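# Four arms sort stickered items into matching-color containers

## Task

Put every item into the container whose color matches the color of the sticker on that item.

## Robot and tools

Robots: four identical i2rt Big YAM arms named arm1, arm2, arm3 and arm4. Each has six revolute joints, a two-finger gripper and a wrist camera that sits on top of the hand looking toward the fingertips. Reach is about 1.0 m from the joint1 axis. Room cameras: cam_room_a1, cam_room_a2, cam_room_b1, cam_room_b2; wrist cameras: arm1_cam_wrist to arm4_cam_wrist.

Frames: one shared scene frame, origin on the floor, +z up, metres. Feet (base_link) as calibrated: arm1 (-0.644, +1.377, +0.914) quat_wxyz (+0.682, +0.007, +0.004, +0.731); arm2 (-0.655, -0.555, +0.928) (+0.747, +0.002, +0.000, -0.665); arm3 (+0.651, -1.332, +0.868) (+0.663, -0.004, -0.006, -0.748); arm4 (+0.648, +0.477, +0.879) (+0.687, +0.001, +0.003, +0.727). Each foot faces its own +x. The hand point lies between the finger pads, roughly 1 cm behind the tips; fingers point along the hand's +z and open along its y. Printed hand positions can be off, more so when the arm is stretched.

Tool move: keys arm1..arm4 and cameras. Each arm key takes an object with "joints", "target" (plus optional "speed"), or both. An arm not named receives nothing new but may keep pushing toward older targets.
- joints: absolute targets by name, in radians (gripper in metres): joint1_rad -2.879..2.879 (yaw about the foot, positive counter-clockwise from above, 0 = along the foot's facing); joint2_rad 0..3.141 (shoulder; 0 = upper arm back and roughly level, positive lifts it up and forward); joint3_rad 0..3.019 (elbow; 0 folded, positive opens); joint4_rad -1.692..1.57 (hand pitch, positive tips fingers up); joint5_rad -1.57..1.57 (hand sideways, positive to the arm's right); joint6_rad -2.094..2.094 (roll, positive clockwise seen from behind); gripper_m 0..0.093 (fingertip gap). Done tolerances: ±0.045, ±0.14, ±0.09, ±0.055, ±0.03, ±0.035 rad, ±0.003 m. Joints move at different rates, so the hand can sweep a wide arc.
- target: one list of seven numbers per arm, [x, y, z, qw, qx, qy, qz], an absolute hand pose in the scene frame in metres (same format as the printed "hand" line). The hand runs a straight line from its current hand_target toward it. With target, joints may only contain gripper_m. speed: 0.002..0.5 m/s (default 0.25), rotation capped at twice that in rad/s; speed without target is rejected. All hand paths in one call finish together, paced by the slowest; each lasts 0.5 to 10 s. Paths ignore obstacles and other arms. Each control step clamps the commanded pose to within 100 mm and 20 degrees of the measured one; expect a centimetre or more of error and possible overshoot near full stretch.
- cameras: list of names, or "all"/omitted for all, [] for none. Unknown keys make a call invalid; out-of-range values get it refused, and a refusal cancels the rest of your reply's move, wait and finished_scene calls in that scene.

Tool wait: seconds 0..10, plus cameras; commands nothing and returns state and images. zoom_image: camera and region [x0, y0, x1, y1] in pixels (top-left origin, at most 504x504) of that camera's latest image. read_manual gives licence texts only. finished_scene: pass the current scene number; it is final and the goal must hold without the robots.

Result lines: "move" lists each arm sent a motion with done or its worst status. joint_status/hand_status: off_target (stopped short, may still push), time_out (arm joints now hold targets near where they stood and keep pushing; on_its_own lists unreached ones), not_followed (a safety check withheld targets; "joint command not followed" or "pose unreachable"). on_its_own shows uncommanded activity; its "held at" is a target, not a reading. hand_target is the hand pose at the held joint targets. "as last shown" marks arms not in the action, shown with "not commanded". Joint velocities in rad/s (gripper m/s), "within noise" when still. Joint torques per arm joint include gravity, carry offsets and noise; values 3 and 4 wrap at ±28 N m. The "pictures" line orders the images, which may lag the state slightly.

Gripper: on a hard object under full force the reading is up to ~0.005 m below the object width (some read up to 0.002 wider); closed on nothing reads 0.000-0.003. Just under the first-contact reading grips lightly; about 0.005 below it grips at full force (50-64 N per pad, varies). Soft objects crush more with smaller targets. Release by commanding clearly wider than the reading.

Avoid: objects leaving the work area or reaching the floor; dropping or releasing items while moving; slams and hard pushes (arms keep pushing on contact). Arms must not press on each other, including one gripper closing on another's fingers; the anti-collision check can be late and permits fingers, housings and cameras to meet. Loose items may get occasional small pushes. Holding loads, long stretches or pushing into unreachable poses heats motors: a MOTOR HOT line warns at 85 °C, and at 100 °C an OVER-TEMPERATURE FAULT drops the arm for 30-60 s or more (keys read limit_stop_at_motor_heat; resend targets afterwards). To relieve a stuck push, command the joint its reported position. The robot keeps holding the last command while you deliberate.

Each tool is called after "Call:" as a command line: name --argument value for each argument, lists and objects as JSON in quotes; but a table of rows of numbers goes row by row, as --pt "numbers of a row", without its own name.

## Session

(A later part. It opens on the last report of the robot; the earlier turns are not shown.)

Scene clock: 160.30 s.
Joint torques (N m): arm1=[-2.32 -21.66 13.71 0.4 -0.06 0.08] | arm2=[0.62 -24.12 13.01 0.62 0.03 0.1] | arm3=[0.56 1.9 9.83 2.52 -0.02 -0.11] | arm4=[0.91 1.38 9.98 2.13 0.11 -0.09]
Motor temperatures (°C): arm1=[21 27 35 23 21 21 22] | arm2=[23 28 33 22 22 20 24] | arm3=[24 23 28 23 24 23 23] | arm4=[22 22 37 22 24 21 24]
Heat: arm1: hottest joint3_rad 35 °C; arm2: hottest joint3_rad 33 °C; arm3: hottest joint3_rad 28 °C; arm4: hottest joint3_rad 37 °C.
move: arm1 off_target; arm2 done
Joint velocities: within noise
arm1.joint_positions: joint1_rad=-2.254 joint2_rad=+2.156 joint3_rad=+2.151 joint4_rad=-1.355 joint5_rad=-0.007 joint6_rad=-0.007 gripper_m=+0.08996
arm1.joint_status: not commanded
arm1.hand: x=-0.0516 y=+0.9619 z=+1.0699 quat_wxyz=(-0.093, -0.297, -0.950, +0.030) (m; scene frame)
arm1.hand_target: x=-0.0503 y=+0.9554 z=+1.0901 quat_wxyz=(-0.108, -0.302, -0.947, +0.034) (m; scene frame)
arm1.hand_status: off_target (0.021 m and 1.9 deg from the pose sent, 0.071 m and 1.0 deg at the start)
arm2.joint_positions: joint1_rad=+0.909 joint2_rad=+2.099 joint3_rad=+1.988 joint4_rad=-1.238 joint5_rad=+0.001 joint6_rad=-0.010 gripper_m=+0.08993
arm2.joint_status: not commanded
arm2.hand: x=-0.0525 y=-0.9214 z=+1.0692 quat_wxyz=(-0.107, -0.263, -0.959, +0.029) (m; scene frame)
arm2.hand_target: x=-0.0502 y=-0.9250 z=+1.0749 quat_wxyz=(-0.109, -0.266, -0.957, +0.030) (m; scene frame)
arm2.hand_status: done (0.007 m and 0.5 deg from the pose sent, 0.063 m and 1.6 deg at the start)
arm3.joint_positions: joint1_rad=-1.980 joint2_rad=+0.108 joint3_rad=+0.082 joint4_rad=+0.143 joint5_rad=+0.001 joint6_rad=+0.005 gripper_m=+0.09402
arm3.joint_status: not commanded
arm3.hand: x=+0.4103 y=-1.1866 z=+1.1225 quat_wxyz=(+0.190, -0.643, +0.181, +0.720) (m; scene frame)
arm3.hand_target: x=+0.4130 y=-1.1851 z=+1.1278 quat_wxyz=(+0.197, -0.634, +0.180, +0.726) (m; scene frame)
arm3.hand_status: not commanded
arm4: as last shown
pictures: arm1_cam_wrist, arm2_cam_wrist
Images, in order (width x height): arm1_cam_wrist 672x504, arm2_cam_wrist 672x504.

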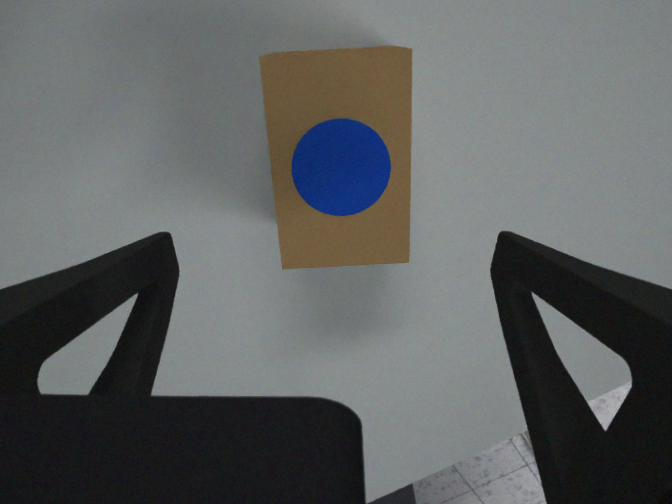

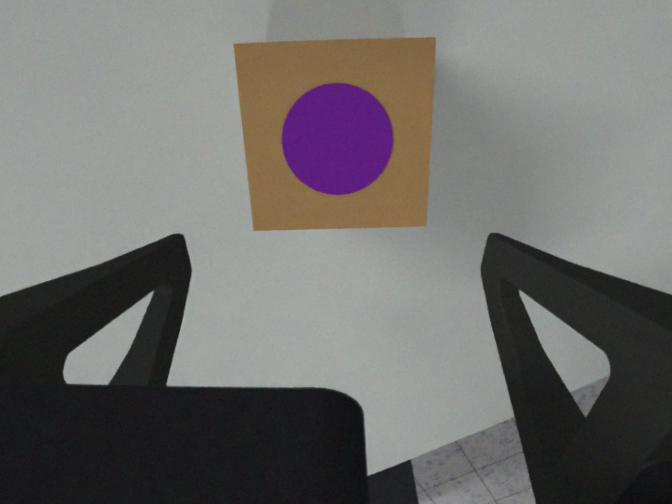

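Call:
move --arm1 '{"target":[-0.32,1.145,1.10,0.1078,0.3021,0.9466,-0.0344],"speed":0.35}' --arm2 '{"target":[-0.31,-0.765,1.10,0.1091,0.2655,0.9574,-0.0302],"speed":0.35}' --arm3 '{"target":[0.25,-1.098,1.17,0.1013,-0.8909,0.2446,0.3690],"speed":0.3}' --arm4 '{"target":[0.25,0.752,1.17,0.1135,-0.8823,0.2739,0.3655],"speed":0.3}' --cameras '[]'

Call:
move --arm3 '{"target":[0.05,-0.9825,1.13,0.1013,-0.8909,0.2446,0.3690],"speed":0.25}' --arm4 '{"target":[0.039,0.899,1.13,0.1135,-0.8823,0.2739,0.3655],"speed":0.25}' --cameras '["arm3_cam_wrist","arm4_cam_wrist"]'

Scene clock: 183.47 s.
Joint torques (N m): arm1=[-2.84 -7 10.92 0.83 -0.06 0.02] | arm2=[1.03 -10.87 9.66 1.11 0.08 0.14] | arm3=[2.43 -8.23 13.97 1.09 0.1 0.01] | arm4=[-0.03 -8.53 12.59 0.75 0.21 -0.07]
Motor temperatures (°C): arm1=[21 28 36 23 21 21 22] | arm2=[23 28 35 22 22 20 24] | arm3=[24 23 29 23 24 23 23] | arm4=[22 22 38 22 24 21 24]
Heat: arm1: hottest joint3_rad 36 °C; arm2: hottest joint3_rad 35 °C; arm3: hottest joint3_rad 29 °C; arm4: hottest joint3_rad 38 °C.
move: arm1 done; arm2 done; arm3 off_target; arm4 off_target
Joint velocities: within noise
arm1.joint_positions: joint1_rad=-2.257 joint2_rad=+1.244 joint3_rad=+1.026 joint4_rad=-1.117 joint5_rad=-0.008 joint6_rad=-0.007 gripper_m=+0.08996
arm1.joint_status: not commanded
arm1.hand: x=-0.3182 y=+1.1488 z=+1.0979 quat_wxyz=(-0.105, -0.298, -0.948, +0.034) (m; scene frame)
arm1.hand_target: x=-0.3200 y=+1.1451 z=+1.1000 quat_wxyz=(-0.108, -0.302, -0.947, +0.034) (m; scene frame)
arm1.hand_status: done (0.005 m and 0.6 deg from the pose sent, 0.326 m and 1.9 deg at the start)
arm2.joint_positions: joint1_rad=+0.909 joint2_rad=+1.284 joint3_rad=+1.028 joint4_rad=-1.073 joint5_rad=+0.001 joint6_rad=-0.010 gripper_m=+0.08993
arm2.joint_status: not commanded
arm2.hand: x=-0.3064 y=-0.7679 z=+1.1056 quat_wxyz=(-0.117, -0.262, -0.957, +0.032) (m; scene frame)
arm2.hand_target: x=-0.3100 y=-0.7651 z=+1.1001 quat_wxyz=(-0.109, -0.266, -0.957, +0.030) (m; scene frame)
arm2.hand_status: done (0.007 m and 0.9 deg from the pose sent, 0.303 m and 0.5 deg at the start)
arm3.joint_positions: joint1_rad=-1.974 joint2_rad=+1.080 joint3_rad=+0.981 joint4_rad=-0.723 joint5_rad=+0.024 joint6_rad=+0.005 gripper_m=+0.09402
arm3.joint_status: not commanded
arm3.hand: x=+0.2628 y=-1.0982 z=+1.1426 quat_wxyz=(+0.099, -0.898, +0.250, +0.348) (m; scene frame)
arm3.hand_target: x=+0.2510 y=-1.0986 z=+1.1699 quat_wxyz=(+0.101, -0.891, +0.244, +0.369) (m; scene frame)
arm3.hand_status: off_target (0.030 m and 2.6 deg from the pose sent, 0.189 m and 51.2 deg at the start)
arm4.joint_positions: joint1_rad=+0.925 joint2_rad=+1.144 joint3_rad=+0.997 joint4_rad=-0.671 joint5_rad=+0.004 joint6_rad=+0.013 gripper_m=+0.09402
arm4.joint_status: not commanded
arm4.hand: x=+0.2567 y=+0.7423 z=+1.1485 quat_wxyz=(-0.104, +0.887, -0.277, -0.354) (m; scene frame)
arm4.hand_target: x=+0.2507 y=+0.7514 z=+1.1700 quat_wxyz=(-0.114, +0.882, -0.274, -0.366) (m; scene frame)
arm4.hand_status: off_target (0.025 m and 1.8 deg from the pose sent, 0.209 m and 51.0 deg at the start)
pictures: none
No camera images: "cameras" was empty.

Scene clock: 185.23 s.
Joint torques (N m): arm1=[-2.26 -6.18 11.04 0.76 -0.04 -0.02] | arm2=[0.91 -10.99 9.65 1.14 0.08 0.14] | arm3=[2.02 -19.37 14.06 1.33 -0.07 -0.04] | arm4=[0.21 -20.42 13.11 0.77 0.07 -0.1]
Motor temperatures (°C): arm1=[21 28 36 23 21 21 22] | arm2=[23 28 35 22 22 20 23] | arm3=[24 23 29 23 24 23 23] | arm4=[22 22 38 22 24 21 24]
Heat: arm1: hottest joint3_rad 36 °C; arm2: hottest joint3_rad 35 °C; arm3: hottest joint3_rad 29 °C; arm4: hottest joint3_rad 38 °C.
move: arm3 off_target; arm4 off_target
Joint velocities: within noise
arm1, arm2: as last shown
arm3.joint_positions: joint1_rad=-1.974 joint2_rad=+1.700 joint3_rad=+1.495 joint4_rad=-0.629 joint5_rad=+0.024 joint6_rad=+0.005 gripper_m=+0.09402
arm3.joint_status: not commanded
arm3.hand: x=+0.0668 y=-0.9854 z=+1.0998 quat_wxyz=(+0.097, -0.900, +0.251, +0.343) (m; scene frame)
arm3.hand_target: x=+0.0516 y=-0.9836 z=+1.1303 quat_wxyz=(+0.101, -0.891, +0.244, +0.369) (m; scene frame)
arm3.hand_status: off_target (0.035 m and 3.3 deg from the pose sent, 0.243 m and 2.6 deg at the start)
arm4.joint_positions: joint1_rad=+0.920 joint2_rad=+1.827 joint3_rad=+1.643 joint4_rad=-0.634 joint5_rad=+0.004 joint6_rad=+0.010 gripper_m=+0.09402
arm4.joint_status: not commanded
arm4.hand: x=+0.0472 y=+0.8866 z=+1.1109 quat_wxyz=(-0.106, +0.887, -0.279, -0.353) (m; scene frame)
arm4.hand_target: x=+0.0401 y=+0.8984 z=+1.1301 quat_wxyz=(-0.114, +0.882, -0.274, -0.366) (m; scene frame)
arm4.hand_status: off_target (0.024 m and 1.8 deg from the pose sent, 0.269 m and 1.8 deg at the start)
pictures: arm3_cam_wrist, arm4_cam_wrist
Images, in order (width x height): arm3_cam_wrist 672x504, arm4_cam_wrist 672x504.

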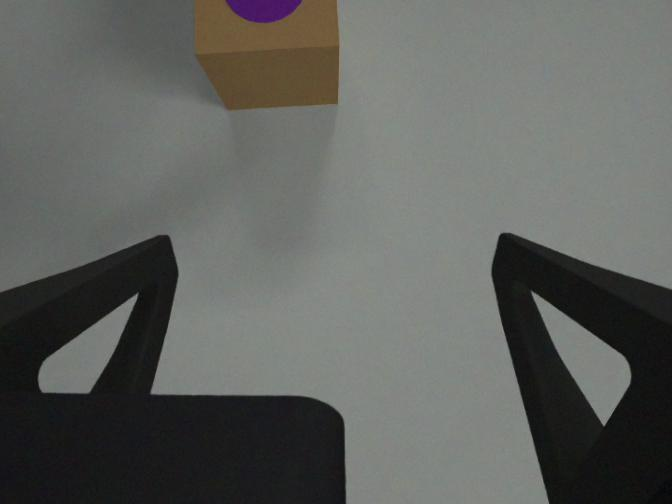

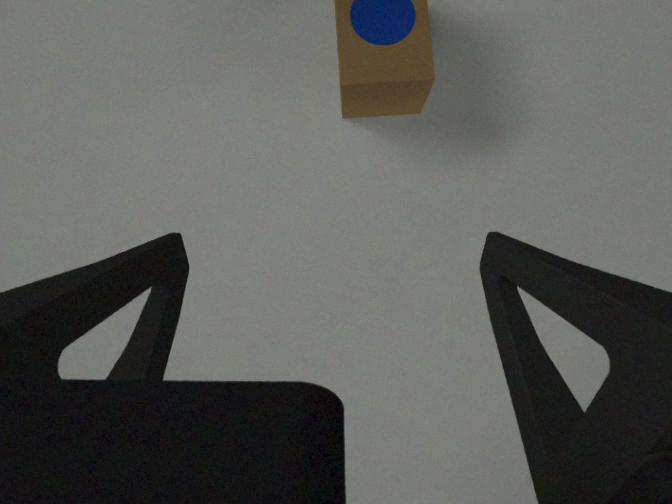

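Call:
move --arm3 '{"target":[-0.020,-0.971,1.098,0.1013,-0.8909,0.2446,0.3690],"speed":0.15}' --arm4 '{"target":[-0.008,0.955,1.085,0.1135,-0.8823,0.2739,0.3655],"speed":0.15}' --cameras '["arm3_cam_wrist","arm4_cam_wrist"]'

Scene clock: 198.17 s.
Joint torques (N m): arm1=[-2.14 -7.3 10.92 0.73 -0.04 -0.01] | arm2=[0.85 -10.87 9.68 1.11 0.08 0.15] | arm3=[2.37 -22.07 14.13 1.59 0.15 0.03] | arm4=[0.91 -23.41 13 0.94 -0.08 -0.08]
Motor temperatures (°C): arm1=[21 27 35 23 21 21 22] | arm2=[23 28 34 22 22 20 23] | arm3=[24 24 30 23 24 23 23] | arm4=[22 23 39 22 24 21 24]
Heat: arm1: hottest joint3_rad 35 °C; arm2: hottest joint3_rad 34 °C; arm3: hottest joint3_rad 30 °C; arm4: hottest joint3_rad 39 °C.
move: arm3 off_target; arm4 off_target
Joint velocities: within noise
arm1, arm2: as last shown
arm3.joint_positions: joint1_rad=-1.938 joint2_rad=+1.888 joint3_rad=+1.677 joint4_rad=-0.628 joint5_rad=+0.046 joint6_rad=+0.025 gripper_m=+0.09402
arm3.joint_status: not commanded
arm3.hand: x=-0.0008 y=-0.9732 z=+1.0685 quat_wxyz=(+0.097, -0.902, +0.247, +0.341) (m; scene frame)
arm3.hand_target: x=-0.0182 y=-0.9721 z=+1.0981 quat_wxyz=(+0.101, -0.891, +0.244, +0.369) (m; scene frame)
arm3.hand_status: off_target (0.035 m and 3.5 deg from the pose sent, 0.088 m and 3.3 deg at the start)
arm4.joint_positions: joint1_rad=+0.886 joint2_rad=+2.042 joint3_rad=+1.858 joint4_rad=-0.634 joint5_rad=-0.012 joint6_rad=-0.010 gripper_m=+0.09402
arm4.joint_status: not commanded
arm4.hand: x=+0.0022 y=+0.9456 z=+1.0681 quat_wxyz=(-0.108, +0.886, -0.282, -0.352) (m; scene frame)
arm4.hand_target: x=-0.0070 y=+0.9544 z=+1.0853 quat_wxyz=(-0.114, +0.882, -0.274, -0.366) (m; scene frame)
arm4.hand_status: off_target (0.022 m and 1.9 deg from the pose sent, 0.092 m and 1.8 deg at the start)
pictures: arm3_cam_wrist, arm4_cam_wrist
Images, in order (width x height): arm3_cam_wrist 672x504, arm4_cam_wrist 672x504.

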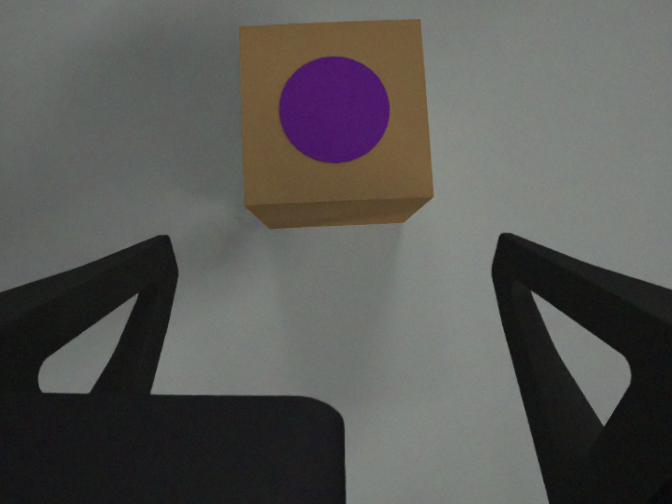

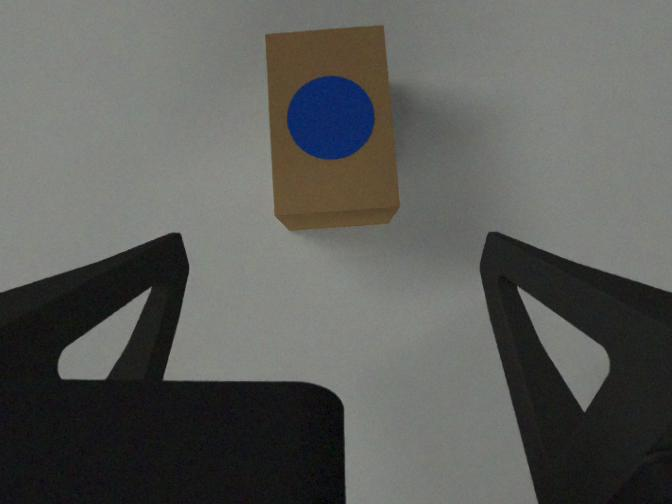

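Call:
move --arm3 '{"target":[-0.056,-0.951,1.052,0.1013,-0.8909,0.2446,0.3690],"speed":0.12}' --arm4 '{"target":[-0.045,0.980,1.035,0.1135,-0.8823,0.2739,0.3655],"speed":0.12}' --cameras '["arm3_cam_wrist","arm4_cam_wrist"]'

Scene clock: 204.47 s.
Joint torques (N m): arm1=[-3.02 -6.83 10.96 0.75 -0.01 -0.01] | arm2=[1.08 -10.93 9.68 1.14 0.08 0.15] | arm3=[2.08 -23.71 13.85 1.88 0.1 -0.01] | arm4=[0.79 -25 13.04 1.44 -0.03 -0.07]
Motor temperatures (°C): arm1=[21 27 35 23 21 21 22] | arm2=[23 28 34 22 22 20 23] | arm3=[24 24 31 23 24 23 23] | arm4=[22 24 41 22 24 21 24]
Heat: arm1: hottest joint3_rad 35 °C; arm2: hottest joint3_rad 34 °C; arm3: hottest joint3_rad 31 °C; arm4: hottest joint3_rad 41 °C.
move: arm3 off_target; arm4 off_target
Joint velocities: within noise
arm1, arm2: as last shown
arm3.joint_positions: joint1_rad=-1.938 joint2_rad=+2.019 joint3_rad=+1.772 joint4_rad=-0.590 joint5_rad=+0.046 joint6_rad=+0.028 gripper_m=+0.09400
arm3.joint_status: not commanded
arm3.hand: x=-0.0360 y=-0.9551 z=+1.0276 quat_wxyz=(+0.097, -0.901, +0.248, +0.342) (m; scene frame)
arm3.hand_target: x=-0.0542 y=-0.9521 z=+1.0523 quat_wxyz=(+0.101, -0.891, +0.245, +0.369) (m; scene frame)
arm3.hand_status: off_target (0.032 m and 3.4 deg from the pose sent, 0.062 m and 3.4 deg at the start)
arm4.joint_positions: joint1_rad=+0.886 joint2_rad=+2.198 joint3_rad=+1.998 joint4_rad=-0.633 joint5_rad=-0.012 joint6_rad=-0.012 gripper_m=+0.09402
arm4.joint_status: not commanded
arm4.hand: x=-0.0311 y=+0.9696 z=+1.0201 quat_wxyz=(-0.106, +0.889, -0.281, -0.346) (m; scene frame)
arm4.hand_target: x=-0.0437 y=+0.9790 z=+1.0351 quat_wxyz=(-0.114, +0.882, -0.274, -0.366) (m; scene frame)
arm4.hand_status: off_target (0.023 m and 2.7 deg from the pose sent, 0.067 m and 1.9 deg at the start)
pictures: arm3_cam_wrist, arm4_cam_wrist
Images, in order (width x height): arm3_cam_wrist 672x504, arm4_cam_wrist 672x504.

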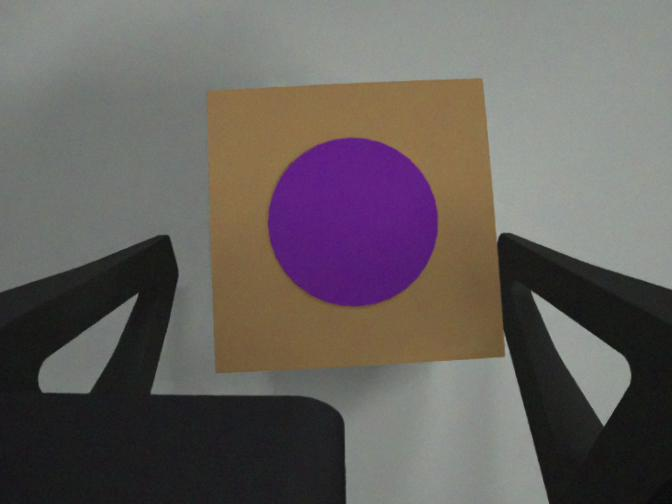

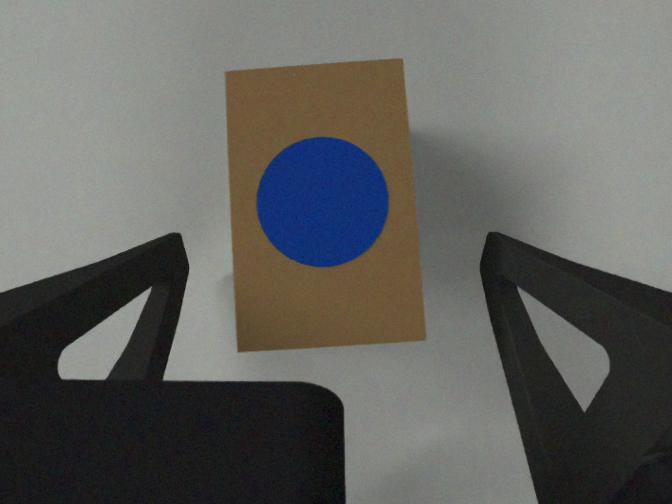

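Call:
move --arm3 '{"joints":{"gripper_m":0.03}}' --arm4 '{"joints":{"gripper_m":0.022}}' --cameras '["arm3_cam_wrist","arm4_cam_wrist"]'

Scene clock: 208.07 s.
Joint torques (N m): arm1=[-2.49 -6.95 10.96 0.69 -0.06 0.02] | arm2=[0.79 -10.93 9.66 1.14 0.08 0.14] | arm3=[2.08 -23.53 13.86 1.89 0.09 -0.01] | arm4=[0.91 -24.94 12.88 1.57 -0.02 -0.03]
Motor temperatures (°C): arm1=[21 27 35 23 21 21 22] | arm2=[23 27 34 22 22 20 23] | arm3=[24 25 32 23 24 23 23] | arm4=[22 24 42 22 24 21 24]
Heat: arm1: hottest joint3_rad 35 °C; arm2: hottest joint3_rad 34 °C; arm3: hottest joint3_rad 32 °C; arm4: hottest joint3_rad 42 °C.
move: arm3 off_target; arm4 off_target
Joint velocities: within noise
arm1, arm2: as last shown
arm3.joint_positions: joint1_rad=-1.938 joint2_rad=+2.019 joint3_rad=+1.772 joint4_rad=-0.590 joint5_rad=+0.046 joint6_rad=+0.028 gripper_m=+0.05286
arm3.joint_status: gripper_m off_target (ended at +0.05289, target +0.03000)
arm3.hand: x=-0.0359 y=-0.9550 z=+1.0276 quat_wxyz=(+0.097, -0.901, +0.248, +0.342) (m; scene frame)
arm3.hand_target: x=-0.0542 y=-0.9521 z=+1.0523 quat_wxyz=(+0.101, -0.891, +0.245, +0.369) (m; scene frame)
arm3.hand_status: not commanded
arm4.joint_positions: joint1_rad=+0.886 joint2_rad=+2.198 joint3_rad=+1.999 joint4_rad=-0.633 joint5_rad=-0.012 joint6_rad=-0.012 gripper_m=+0.04428
arm4.joint_status: gripper_m off_target (ended at +0.04431, target +0.02200)
arm4.hand: x=-0.0314 y=+0.9697 z=+1.0207 quat_wxyz=(-0.106, +0.889, -0.281, -0.346) (m; scene frame)
arm4.hand_target: x=-0.0437 y=+0.9791 z=+1.0353 quat_wxyz=(-0.114, +0.882, -0.274, -0.366) (m; scene frame)
arm4.hand_status: not commanded
pictures: arm3_cam_wrist, arm4_cam_wrist
Images, in order (width x height): arm3_cam_wrist 672x504, arm4_cam_wrist 672x504.

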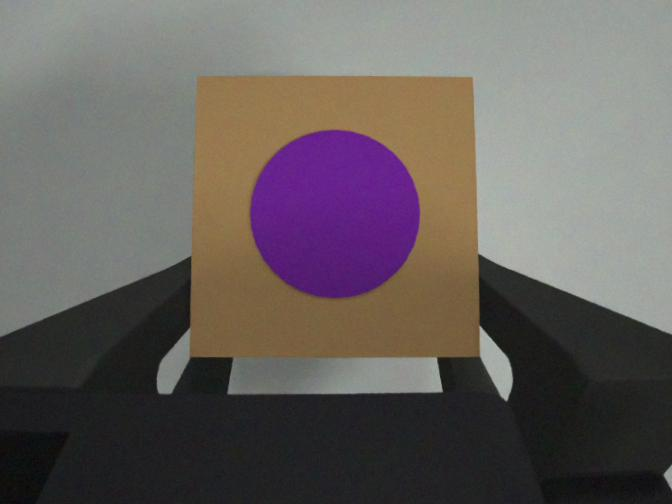

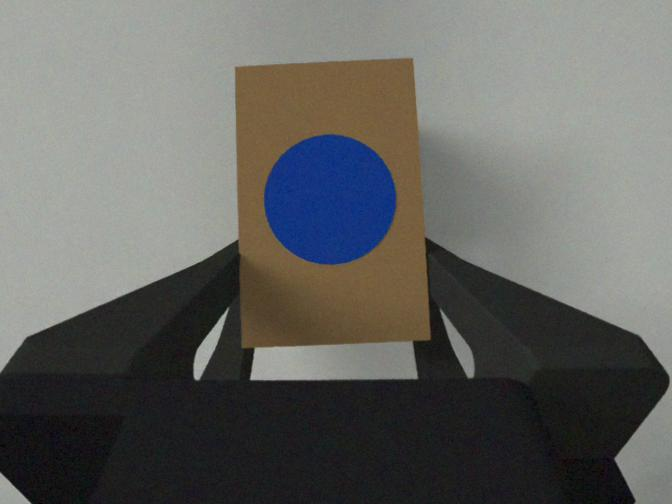

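Call:
move --arm3 '{"target":[-0.02,-0.965,1.14,0.1013,-0.8909,0.2446,0.3690],"speed":0.2}' --arm4 '{"target":[-0.02,0.962,1.13,0.1135,-0.8823,0.2739,0.3655],"speed":0.2}' --cameras '[]'

Call:
move --arm3 '{"target":[0.28,-1.115,1.18,0.1013,-0.8909,0.2446,0.3690],"speed":0.3}' --arm4 '{"target":[0.28,0.732,1.18,0.1135,-0.8823,0.2739,0.3655],"speed":0.3}' --cameras '["arm3_cam_wrist","arm4_cam_wrist"]'

Scene clock: 215.53 s.
Joint torques (N m): arm1=[-3.14 -6.18 10.99 0.85 -0.02 0.03] | arm2=[1.03 -11.05 9.68 1.11 0.08 0.15] | arm3=[1.73 -22.65 13.89 1.17 -0.05 -0.06] | arm4=[0.67 -25.58 12.82 0.76 -0.05 -0.04]
Motor temperatures (°C): arm1=[21 26 35 23 21 21 22] | arm2=[23 27 33 22 22 20 23] | arm3=[24 25 32 23 24 23 24] | arm4=[22 25 42 22 24 21 25]
Heat: arm1: hottest joint3_rad 35 °C; arm2: hottest joint3_rad 33 °C; arm3: hottest joint3_rad 32 °C; arm4: hottest joint3_rad 42 °C.
move: arm3 off_target; arm4 off_target
Joint velocities: within noise
arm1, arm2: as last shown
arm3.joint_positions: joint1_rad=-1.938 joint2_rad=+1.886 joint3_rad=+1.789 joint4_rad=-0.726 joint5_rad=+0.046 joint6_rad=+0.028 gripper_m=+0.05286
arm3.joint_status: not commanded
arm3.hand: x=-0.0086 y=-0.9684 z=+1.1141 quat_wxyz=(+0.098, -0.899, +0.248, +0.348) (m; scene frame)
arm3.hand_target: x=-0.0188 y=-0.9657 z=+1.1401 quat_wxyz=(+0.101, -0.891, +0.244, +0.369) (m; scene frame)
arm3.hand_status: off_target (0.028 m and 2.6 deg from the pose sent, 0.114 m and 3.4 deg at the start)
arm4.joint_positions: joint1_rad=+0.886 joint2_rad=+2.094 joint3_rad=+2.036 joint4_rad=-0.772 joint5_rad=-0.012 joint6_rad=-0.012 gripper_m=+0.04428
arm4.joint_status: not commanded
arm4.hand: x=-0.0131 y=+0.9570 z=+1.1016 quat_wxyz=(-0.106, +0.888, -0.281, -0.347) (m; scene frame)
arm4.hand_target: x=-0.0190 y=+0.9612 z=+1.1298 quat_wxyz=(-0.114, +0.882, -0.274, -0.366) (m; scene frame)
arm4.hand_status: off_target (0.030 m and 2.5 deg from the pose sent, 0.110 m and 2.6 deg at the start)
pictures: none
No camera images: "cameras" was empty.

Scene clock: 217.57 s.
Joint torques (N m): arm1=[-2.32 -6.65 10.88 0.79 -0.03 -0.01] | arm2=[0.79 -11.05 9.63 1.11 0.08 0.15] | arm3=[0.32 -6.3 9.51 1.31 -0.07 -0.12] | arm4=[1.79 -6.48 9.68 0.85 0.23 0.15]
Motor temperatures (°C): arm1=[21 26 35 23 21 21 22] | arm2=[23 27 33 22 22 20 23] | arm3=[24 25 32 23 24 23 24] | arm4=[22 25 42 22 24 21 25]
Heat: arm1: hottest joint3_rad 35 °C; arm2: hottest joint3_rad 33 °C; arm3: hottest joint3_rad 32 °C; arm4: hottest joint3_rad 42 °C.
move: arm3 done; arm4 done
Joint velocities: within noise
arm1, arm2: as last shown
arm3.joint_positions: joint1_rad=-1.943 joint2_rad=+0.981 joint3_rad=+1.002 joint4_rad=-0.786 joint5_rad=+0.030 joint6_rad=+0.020 gripper_m=+0.05286
arm3.joint_status: not commanded
arm3.hand: x=+0.2771 y=-1.1203 z=+1.1848 quat_wxyz=(+0.099, -0.889, +0.241, +0.376) (m; scene frame)
arm3.hand_target: x=+0.2800 y=-1.1152 z=+1.1801 quat_wxyz=(+0.101, -0.891, +0.245, +0.369) (m; scene frame)
arm3.hand_status: done (0.008 m and 0.9 deg from the pose sent, 0.330 m and 2.6 deg at the start)
arm4.joint_positions: joint1_rad=+0.909 joint2_rad=+1.041 joint3_rad=+0.998 joint4_rad=-0.729 joint5_rad=+0.003 joint6_rad=-0.012 gripper_m=+0.04428
arm4.joint_status: not commanded
arm4.hand: x=+0.2826 y=+0.7335 z=+1.1837 quat_wxyz=(-0.117, +0.880, -0.271, -0.372) (m; scene frame)
arm4.hand_target: x=+0.2800 y=+0.7321 z=+1.1801 quat_wxyz=(-0.114, +0.882, -0.274, -0.366) (m; scene frame)
arm4.hand_status: done (0.005 m and 0.9 deg from the pose sent, 0.378 m and 2.5 deg at the start)
pictures: arm3_cam_wrist, arm4_cam_wrist
Images, in order (width x height): arm3_cam_wrist 672x504, arm4_cam_wrist 672x504.

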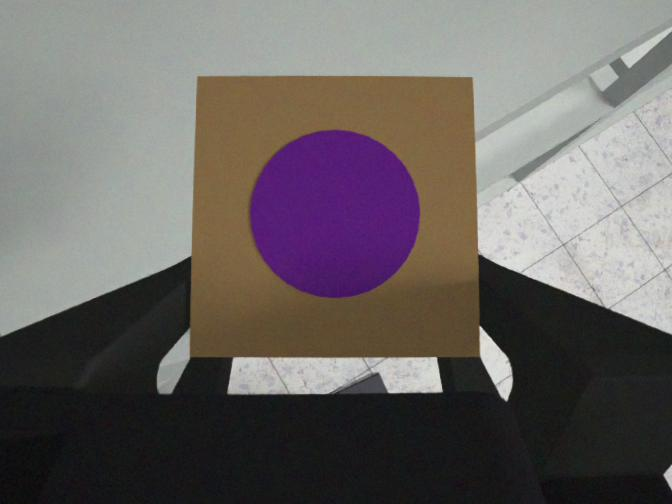

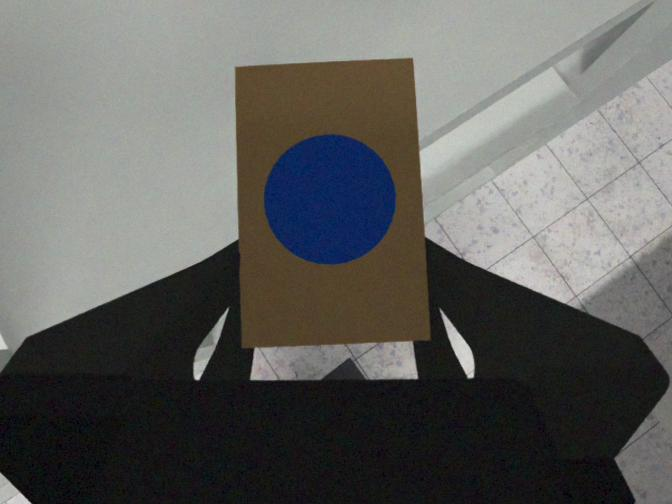

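Call:
move --arm3 '{"joints":{"joint2_rad":0.7,"joint3_rad":1.2,"joint4_rad":-1.3,"joint5_rad":0,"joint6_rad":0}}' --arm4 '{"joints":{"joint2_rad":0.8,"joint3_rad":1.2,"joint4_rad":-1.2,"joint5_rad":0,"joint6_rad":0}}' --cameras '[]'

Call:
move --arm3 '{"joints":{"joint1_rad":1.78}}' --arm4 '{"joints":{"joint1_rad":-1.84}}' --cameras '["arm3_cam_wrist","arm4_cam_wrist"]'

Call:
move --arm3 '{"target":[1.21,-1.284,0.92,0.3582,-0.0326,0.9330,0.0125],"speed":0.3}' --arm4 '{"target":[1.14,0.372,0.92,0.3663,0.0325,0.9298,-0.0128],"speed":0.3}' --cameras '["arm3_cam_wrist","arm4_cam_wrist","cam_room_a1","cam_room_a2"]'

Scene clock: 247.27 s.
Joint torques (N m): arm1=[-2.55 -6.24 10.92 0.8 -0.01 0.03] | arm2=[1.03 -10.99 9.63 1.14 0.08 0.15] | arm3=[0.15 -2.43 10.61 1.17 -0.07 -0.13] | arm4=[1.38 -3.19 10.02 0.94 -0.03 0.17]
Motor temperatures (°C): arm1=[21 25 35 23 21 21 22] | arm2=[23 27 33 22 22 20 23] | arm3=[24 24 31 23 24 23 24] | arm4=[22 23 38 22 24 21 26]
Heat: arm1: hottest joint3_rad 35 °C; arm2: hottest joint3_rad 33 °C; arm3: hottest joint3_rad 31 °C; arm4: hottest joint3_rad 38 °C.
move: arm3 done; arm4 done
Joint velocities: within noise
arm1, arm2: as last shown
arm3.joint_positions: joint1_rad=-1.943 joint2_rad=+0.708 joint3_rad=+1.179 joint4_rad=-1.296 joint5_rad=+0.002 joint6_rad=+0.008 gripper_m=+0.05286
arm3.joint_status: all done
arm3.hand: x=+0.3995 y=-1.1899 z=+1.2865 quat_wxyz=(+0.083, -0.903, +0.234, +0.351) (m; scene frame)
arm3.hand_target: x=+0.4038 y=-1.1879 z=+1.2983 quat_wxyz=(+0.088, -0.898, +0.235, +0.362) (m; scene frame)
arm3.hand_status: not commanded
arm4.joint_positions: joint1_rad=+0.909 joint2_rad=+0.801 joint3_rad=+1.184 joint4_rad=-1.191 joint5_rad=+0.003 joint6_rad=-0.012 gripper_m=+0.04428
arm4.joint_status: all done
arm4.hand: x=+0.3781 y=+0.6681 z=+1.2944 quat_wxyz=(-0.112, +0.887, -0.273, -0.356) (m; scene frame)
arm4.hand_target: x=+0.3776 y=+0.6649 z=+1.3017 quat_wxyz=(-0.109, +0.885, -0.274, -0.361) (m; scene frame)
arm4.hand_status: not commanded
pictures: none
No camera images: "cameras" was empty.

Scene clock: 249.83 s.
Joint torques (N m): arm1=[-2.9 -6.59 10.95 0.88 -0.04 0.01] | arm2=[0.97 -11.05 9.65 1.16 0.09 0.14] | arm3=[2.02 -1.96 10.63 1.17 0.12 -0.11] | arm4=[0.73 -3.14 9.8 0.9 0.03 0.15]
Motor temperatures (°C): arm1=[21 25 35 23 21 21 22] | arm2=[23 27 33 22 22 20 23] | arm3=[24 24 31 23 24 23 24] | arm4=[22 23 38 22 24 21 26]
Heat: arm1: hottest joint3_rad 35 °C; arm2: hottest joint3_rad 33 °C; arm3: hottest joint3_rad 31 °C; arm4: hottest joint3_rad 38 °C.
move: arm3 done; arm4 done
Joint velocities: within noise
arm1.joint_positions: joint1_rad=-2.257 joint2_rad=+1.244 joint3_rad=+1.026 joint4_rad=-1.117 joint5_rad=-0.008 joint6_rad=-0.007 gripper_m=+0.08996
arm1.joint_status: not commanded
arm1.hand: x=-0.3182 y=+1.1488 z=+1.0979 quat_wxyz=(-0.105, -0.298, -0.948, +0.034) (m; scene frame)
arm1.hand_target: x=-0.3200 y=+1.1451 z=+1.1000 quat_wxyz=(-0.108, -0.302, -0.947, +0.034) (m; scene frame)
arm1.hand_status: not commanded
arm2.joint_positions: joint1_rad=+0.909 joint2_rad=+1.284 joint3_rad=+1.028 joint4_rad=-1.073 joint5_rad=+0.001 joint6_rad=-0.010 gripper_m=+0.08993
arm2.joint_status: not commanded
arm2.hand: x=-0.3064 y=-0.7679 z=+1.1056 quat_wxyz=(-0.117, -0.262, -0.957, +0.032) (m; scene frame)
arm2.hand_target: x=-0.3100 y=-0.7651 z=+1.1001 quat_wxyz=(-0.109, -0.266, -0.957, +0.030) (m; scene frame)
arm2.hand_status: not commanded
arm3.joint_positions: joint1_rad=+1.770 joint2_rad=+0.708 joint3_rad=+1.179 joint4_rad=-1.296 joint5_rad=-0.002 joint6_rad=+0.005 gripper_m=+0.05290
arm3.joint_status: all done
arm3.hand: x=+0.9350 y=-1.3037 z=+1.2887 quat_wxyz=(-0.364, +0.037, -0.930, -0.010) (m; scene frame)
arm3.hand_target: x=+0.9319 y=-1.3012 z=+1.3005 quat_wxyz=(-0.376, +0.043, -0.926, -0.010) (m; scene frame)
arm3.hand_status: not commanded
arm4.joint_positions: joint1_rad=-1.838 joint2_rad=+0.802 joint3_rad=+1.184 joint4_rad=-1.191 joint5_rad=+0.002 joint6_rad=-0.011 gripper_m=+0.04446
arm4.joint_status: all done
arm4.hand: x=+0.9738 y=+0.4085 z=+1.2923 quat_wxyz=(-0.367, -0.092, -0.924, +0.044) (m; scene frame)
arm4.hand_target: x=+0.9722 y=+0.4087 z=+1.2997 quat_wxyz=(-0.372, -0.098, -0.922, +0.042) (m; scene frame)
arm4.hand_status: not commanded
pictures: arm3_cam_wrist, arm4_cam_wrist
Images, in order (width x height): arm3_cam_wrist 672x504, arm4_cam_wrist 672x504.

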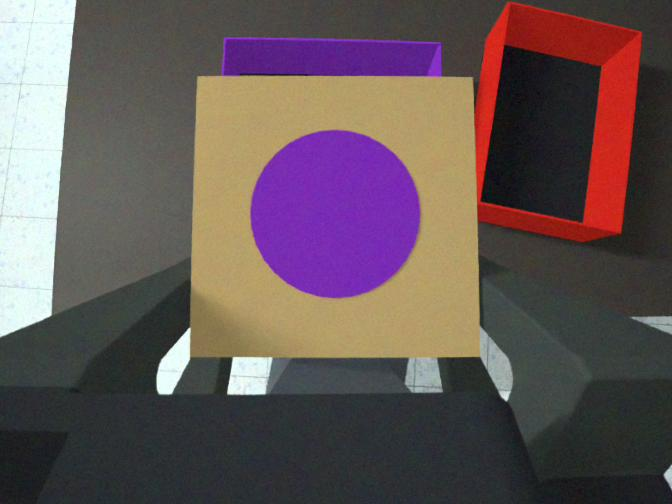

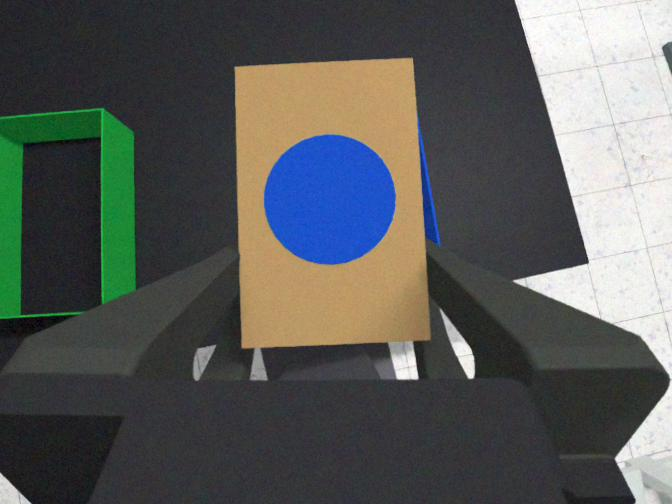

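Scene clock: 252.23 s.
Joint torques (N m): arm1=[-2.9 -6.89 10.95 0.76 -0.08 0.02] | arm2=[0.91 -10.93 9.66 1.14 0.08 0.14] | arm3=[1.55 -16.09 10.43 2 0.07 0.02] | arm4=[0.09 -13.1 7.49 1.76 -0.12 -0.09]
Motor temperatures (°C): arm1=[21 25 35 23 21 21 22] | arm2=[23 27 33 22 22 20 23] | arm3=[24 24 31 23 24 23 24] | arm4=[22 23 38 22 24 21 26]
Heat: arm1: hottest joint3_rad 35 °C; arm2: hottest joint3_rad 33 °C; arm3: hottest joint3_rad 31 °C; arm4: hottest joint3_rad 38 °C.
move: arm3 off_target; arm4 off_target
Joint velocities: within noise
arm1, arm2: as last shown
arm3.joint_positions: joint1_rad=+1.770 joint2_rad=+1.668 joint3_rad=+0.839 joint4_rad=-0.084 joint5_rad=-0.002 joint6_rad=+0.012 gripper_m=+0.05290
arm3.joint_status: not commanded
arm3.hand: x=+1.1839 y=-1.2898 z=+0.8919 quat_wxyz=(-0.323, +0.034, -0.946, -0.009) (m; scene frame)
arm3.hand_target: x=+1.2083 y=-1.2841 z=+0.9208 quat_wxyz=(-0.358, +0.033, -0.933, -0.013) (m; scene frame)
arm3.hand_status: off_target (0.039 m and 4.3 deg from the pose sent, 0.460 m and 1.0 deg at the start)
arm4.joint_positions: joint1_rad=-1.874 joint2_rad=+1.564 joint3_rad=+0.688 joint4_rad=+0.007 joint5_rad=-0.124 joint6_rad=-0.118 gripper_m=+0.04446
arm4.joint_status: not commanded
arm4.hand: x=+1.1279 y=+0.3782 z=+0.9066 quat_wxyz=(-0.346, -0.038, -0.938, +0.007) (m; scene frame)
arm4.hand_target: x=+1.1396 y=+0.3721 z=+0.9203 quat_wxyz=(-0.366, -0.033, -0.930, +0.013) (m; scene frame)
arm4.hand_status: off_target (0.019 m and 2.7 deg from the pose sent, 0.409 m and 7.8 deg at the start)
pictures: arm3_cam_wrist, arm4_cam_wrist, cam_room_a1, cam_room_a2
Images, in order (width x height): arm3_cam_wrist 672x504, arm4_cam_wrist 672x504, cam_room_a1 672x504, cam_room_a2 672x504.

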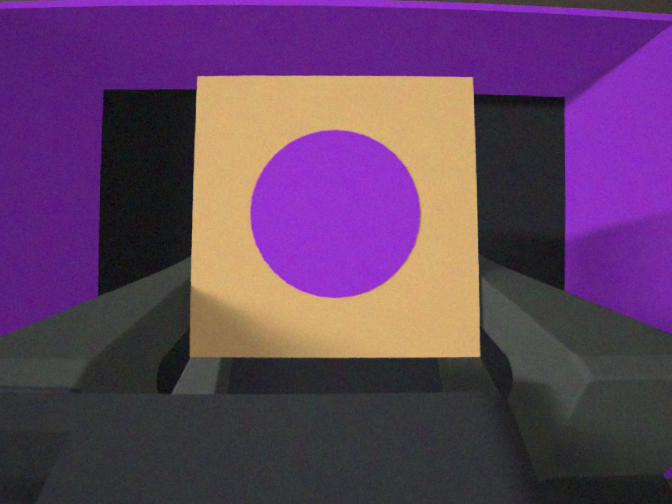

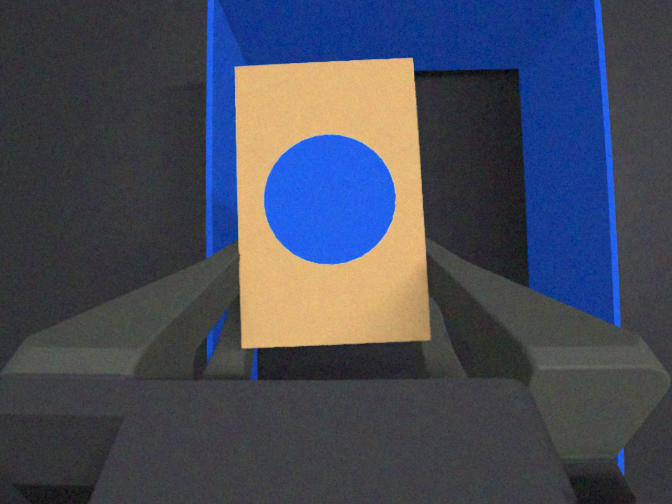

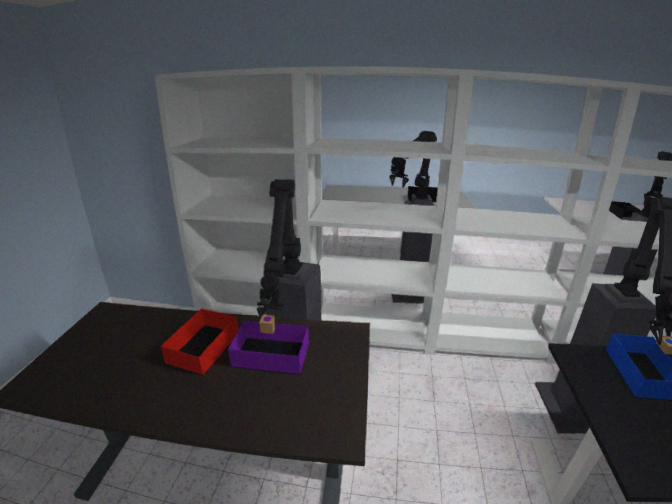

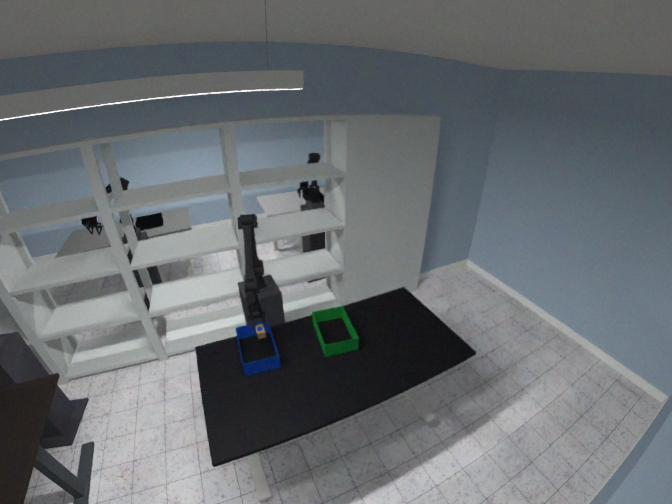

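Call:
move --arm3 '{"target":[1.26,-1.28,0.835,0.3905,-0.0321,0.9199,0.0136],"speed":0.15}' --arm4 '{"target":[1.172,0.330,0.82,0.3825,0.0322,0.9233,-0.0134],"speed":0.15}' --cameras '["arm3_cam_wrist","arm4_cam_wrist","cam_room_a1"]'

Scene clock: 265.40 s.
Joint torques (N m): arm1=[-2.9 -6.12 10.76 0.7 -0.05 0] | arm2=[0.91 -10.99 9.68 1.14 0.08 0.15] | arm3=[1.79 -17.26 8.7 2.17 0.16 0.02] | arm4=[0.32 -14.15 6.45 1.72 -0.16 -0.12]
Motor temperatures (°C): arm1=[21 25 34 23 21 21 22] | arm2=[23 27 33 22 22 20 23] | arm3=[24 25 31 23 24 23 24] | arm4=[22 23 36 22 24 21 26]
Heat: arm1: hottest joint3_rad 34 °C; arm2: hottest joint3_rad 33 °C; arm3: hottest joint3_rad 31 °C; arm4: hottest joint3_rad 36 °C.
move: arm3 off_target; arm4 off_target
Joint velocities: within noise
arm1, arm2: as last shown
arm3.joint_positions: joint1_rad=+1.770 joint2_rad=+1.942 joint3_rad=+0.917 joint4_rad=+0.202 joint5_rad=+0.000 joint6_rad=+0.014 gripper_m=+0.05290
arm3.joint_status: not commanded
arm3.hand: x=+1.2371 y=-1.2869 z=+0.8195 quat_wxyz=(-0.365, +0.032, -0.930, -0.011) (m; scene frame)
arm3.hand_target: x=+1.2588 y=-1.2801 z=+0.8358 quat_wxyz=(-0.391, +0.032, -0.920, -0.014) (m; scene frame)
arm3.hand_status: off_target (0.029 m and 3.2 deg from the pose sent, 0.096 m and 8.3 deg at the start)
arm4.joint_positions: joint1_rad=-1.954 joint2_rad=+1.904 joint3_rad=+0.747 joint4_rad=+0.319 joint5_rad=-0.183 joint6_rad=-0.169 gripper_m=+0.04446
arm4.joint_status: not commanded
arm4.hand: x=+1.1556 y=+0.3375 z=+0.8129 quat_wxyz=(-0.365, -0.040, -0.930, +0.006) (m; scene frame)
arm4.hand_target: x=+1.1714 y=+0.3302 z=+0.8205 quat_wxyz=(-0.382, -0.032, -0.923, +0.014) (m; scene frame)
arm4.hand_status: off_target (0.019 m and 2.5 deg from the pose sent, 0.108 m and 4.6 deg at the start)
pictures: arm3_cam_wrist, arm4_cam_wrist, cam_room_a1
Images, in order (width x height): arm3_cam_wrist 672x504, arm4_cam_wrist 672x504, cam_room_a1 672x504.

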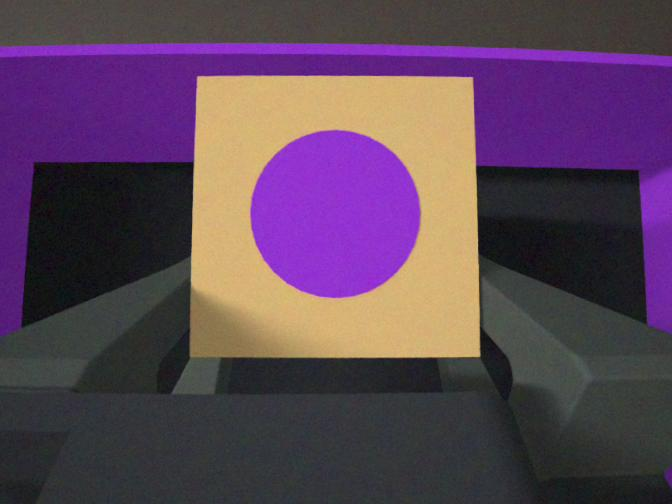

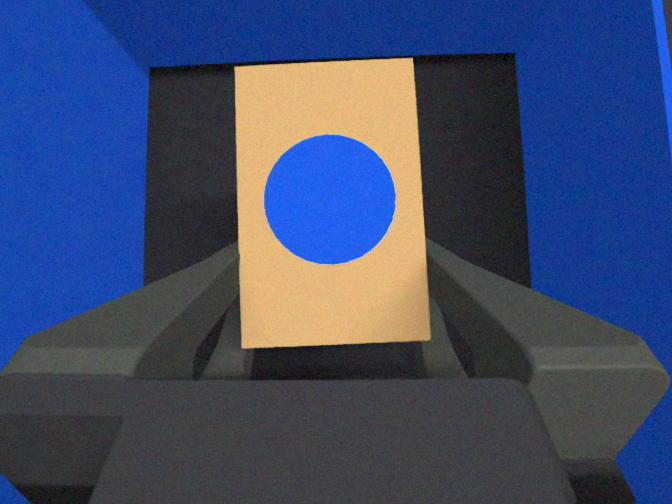

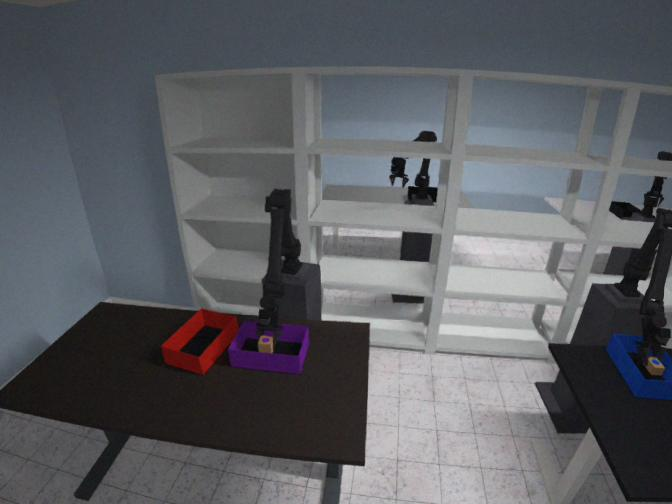

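Call:
move --arm3 '{"target":[1.268,-1.280,0.780,0.3744,-0.0324,0.9266,0.0131],"speed":0.1}' --arm4 '{"target":[1.172,0.330,0.765,0.3825,0.0322,0.9233,-0.0134],"speed":0.1}' --cameras '["arm3_cam_wrist","arm4_cam_wrist"]'

Scene clock: 277.03 s.
Joint torques (N m): arm1=[-3.08 -7.12 10.95 0.72 -0.06 0.06] | arm2=[0.97 -10.99 9.65 1.13 0.08 0.15] | arm3=[1.55 -18.14 7.71 2.14 0.11 0.03] | arm4=[0.67 -14.92 5 1.81 -0.12 -0.07]
Motor temperatures (°C): arm1=[21 25 34 23 21 21 22] | arm2=[23 26 33 22 22 20 23] | arm3=[24 25 30 23 24 23 24] | arm4=[22 23 36 22 24 21 26]
Heat: arm1: hottest joint3_rad 34 °C; arm2: hottest joint3_rad 33 °C; arm3: hottest joint3_rad 30 °C; arm4: hottest joint3_rad 36 °C.
move: arm3 off_target; arm4 off_target
Joint velocities: within noise
arm1, arm2: as last shown
arm3.joint_positions: joint1_rad=+1.770 joint2_rad=+2.081 joint3_rad=+0.971 joint4_rad=+0.258 joint5_rad=+0.000 joint6_rad=+0.014 gripper_m=+0.05290
arm3.joint_status: not commanded
arm3.hand: x=+1.2469 y=-1.2869 z=+0.7677 quat_wxyz=(-0.351, +0.032, -0.936, -0.010) (m; scene frame)
arm3.hand_target: x=+1.2671 y=-1.2801 z=+0.7808 quat_wxyz=(-0.374, +0.032, -0.927, -0.013) (m; scene frame)
arm3.hand_status: off_target (0.025 m and 2.9 deg from the pose sent, 0.051 m and 1.2 deg at the start)
arm4.joint_positions: joint1_rad=-1.954 joint2_rad=+2.065 joint3_rad=+0.771 joint4_rad=+0.463 joint5_rad=-0.183 joint6_rad=-0.170 gripper_m=+0.04446
arm4.joint_status: not commanded
arm4.hand: x=+1.1588 y=+0.3362 z=+0.7620 quat_wxyz=(-0.368, -0.039, -0.929, +0.007) (m; scene frame)
arm4.hand_target: x=+1.1716 y=+0.3302 z=+0.7654 quat_wxyz=(-0.382, -0.032, -0.923, +0.014) (m; scene frame)
arm4.hand_status: off_target (0.015 m and 2.1 deg from the pose sent, 0.051 m and 2.5 deg at the start)
pictures: arm3_cam_wrist, arm4_cam_wrist
Images, in order (width x height): arm3_cam_wrist 672x504, arm4_cam_wrist 672x504.

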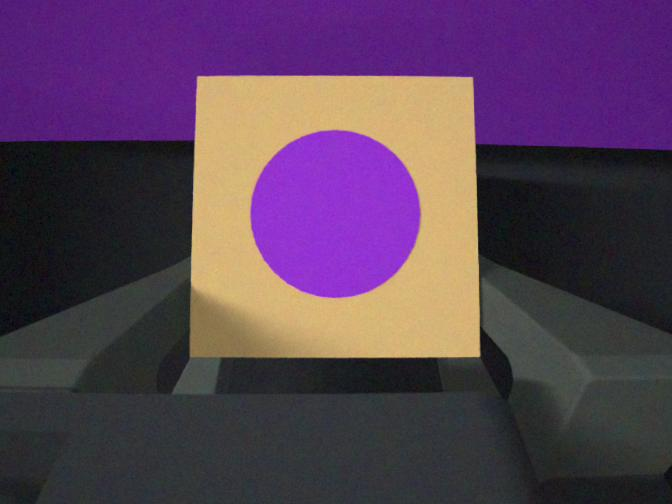

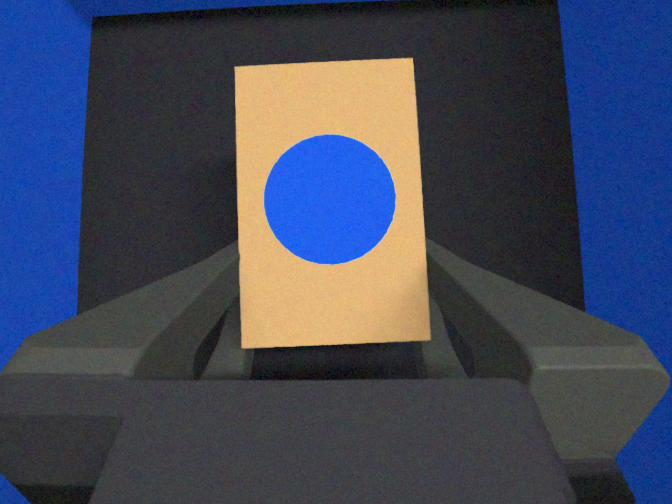

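Call:
move --arm3 '{"target":[1.268,-1.280,0.766,0.3744,-0.0324,0.9266,0.0131],"speed":0.05}' --arm4 '{"target":[1.172,0.330,0.752,0.3825,0.0322,0.9233,-0.0134],"speed":0.05}' --cameras '[]'

Call:
move --arm3 '{"target":[1.268,-1.280,0.760,0.3744,-0.0324,0.9266,0.0131],"speed":0.03}' --arm4 '{"target":[1.172,0.330,0.746,0.3825,0.0322,0.9233,-0.0134],"speed":0.03}' --cameras '["arm3_cam_wrist","arm4_cam_wrist"]'

Scene clock: 284.90 s.
Joint torques (N m): arm1=[-2.55 -6.71 10.73 0.88 0.02 0.02] | arm2=[0.97 -10.99 9.66 1.13 0.08 0.14] | arm3=[1.55 -18.02 7.49 2.11 0.11 0.03] | arm4=[0.38 -14.86 4.83 1.83 -0.13 -0.1]
Motor temperatures (°C): arm1=[21 25 34 23 21 21 22] | arm2=[23 26 33 22 22 20 23] | arm3=[24 25 30 23 24 23 25] | arm4=[22 24 35 22 24 21 26]
Heat: arm1: hottest joint3_rad 34 °C; arm2: hottest joint3_rad 33 °C; arm3: hottest joint3_rad 30 °C; arm4: hottest joint3_rad 35 °C.
move: arm3 off_target; arm4 off_target
Joint velocities: within noise
arm1, arm2: as last shown
arm3.joint_positions: joint1_rad=+1.770 joint2_rad=+2.112 joint3_rad=+0.976 joint4_rad=+0.287 joint5_rad=+0.000 joint6_rad=+0.014 gripper_m=+0.05290
arm3.joint_status: not commanded
arm3.hand: x=+1.2480 y=-1.2869 z=+0.7569 quat_wxyz=(-0.353, +0.032, -0.935, -0.010) (m; scene frame)
arm3.hand_target: x=+1.2672 y=-1.2801 z=+0.7668 quat_wxyz=(-0.374, +0.032, -0.927, -0.013) (m; scene frame)
arm3.hand_status: off_target (0.023 m and 2.6 deg from the pose sent, 0.022 m and 2.9 deg at the start)
arm4.joint_positions: joint1_rad=-1.954 joint2_rad=+2.099 joint3_rad=+0.779 joint4_rad=+0.494 joint5_rad=-0.183 joint6_rad=-0.170 gripper_m=+0.04446
arm4.joint_status: not commanded
arm4.hand: x=+1.1601 y=+0.3357 z=+0.7519 quat_wxyz=(-0.370, -0.039, -0.928, +0.008) (m; scene frame)
arm4.hand_target: x=+1.1716 y=+0.3302 z=+0.7524 quat_wxyz=(-0.382, -0.032, -0.923, +0.014) (m; scene frame)
arm4.hand_status: off_target (0.013 m and 1.8 deg from the pose sent, 0.018 m and 2.1 deg at the start)
pictures: none
No camera images: "cameras" was empty.

Scene clock: 285.87 s.
Joint torques (N m): arm1=[-2.78 -7.18 10.84 0.77 -0.05 0.01] | arm2=[0.97 -11.05 9.63 1.13 0.07 0.15] | arm3=[1.79 -17.9 7.35 2.17 0.12 0.02] | arm4=[0.26 -14.86 4.66 1.83 -0.14 -0.09]
Motor temperatures (°C): arm1=[21 25 34 23 21 21 22] | arm2=[23 26 33 22 22 20 23] | arm3=[24 25 30 23 24 23 25] | arm4=[22 24 34 22 24 21 26]
Heat: arm1: hottest joint3_rad 34 °C; arm2: hottest joint3_rad 33 °C; arm3: hottest joint3_rad 30 °C; arm4: hottest joint3_rad 34 °C.
move: arm3 off_target; arm4 off_target
Joint velocities: within noise
arm1, arm2: as last shown
arm3.joint_positions: joint1_rad=+1.770 joint2_rad=+2.124 joint3_rad=+0.979 joint4_rad=+0.299 joint5_rad=+0.000 joint6_rad=+0.015 gripper_m=+0.05290
arm3.joint_status: not commanded
arm3.hand: x=+1.2488 y=-1.2869 z=+0.7526 quat_wxyz=(-0.355, +0.032, -0.934, -0.010) (m; scene frame)
arm3.hand_target: x=+1.2671 y=-1.2801 z=+0.7606 quat_wxyz=(-0.374, +0.032, -0.927, -0.013) (m; scene frame)
arm3.hand_status: off_target (0.022 m and 2.5 deg from the pose sent, 0.021 m and 2.6 deg at the start)
arm4.joint_positions: joint1_rad=-1.954 joint2_rad=+2.115 joint3_rad=+0.785 joint4_rad=+0.508 joint5_rad=-0.183 joint6_rad=-0.170 gripper_m=+0.04446
arm4.joint_status: not commanded
arm4.hand: x=+1.1613 y=+0.3352 z=+0.7474 quat_wxyz=(-0.372, -0.039, -0.928, +0.009) (m; scene frame)
arm4.hand_target: x=+1.1718 y=+0.3301 z=+0.7464 quat_wxyz=(-0.383, -0.032, -0.923, +0.014) (m; scene frame)
arm4.hand_status: off_target (0.012 m and 1.6 deg from the pose sent, 0.014 m and 1.8 deg at the start)
pictures: arm3_cam_wrist, arm4_cam_wrist
Images, in order (width x height): arm3_cam_wrist 672x504, arm4_cam_wrist 672x504.

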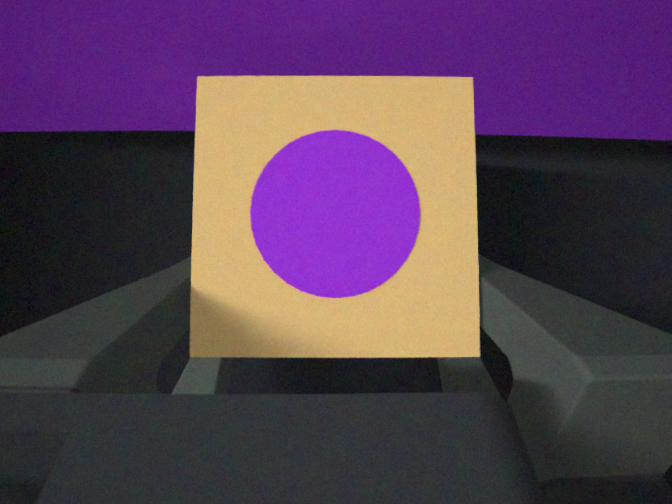

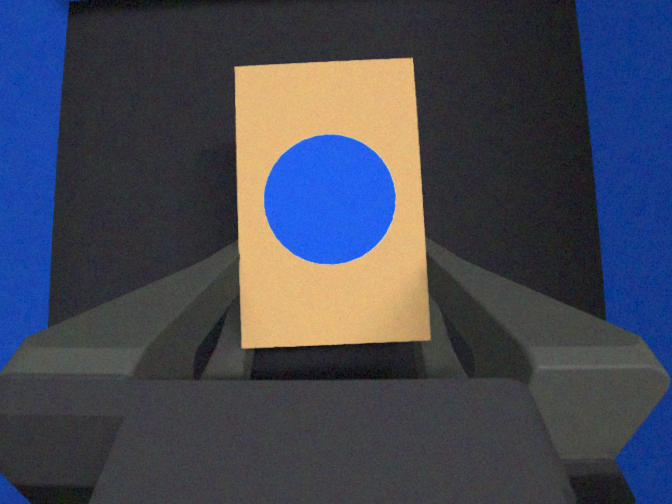

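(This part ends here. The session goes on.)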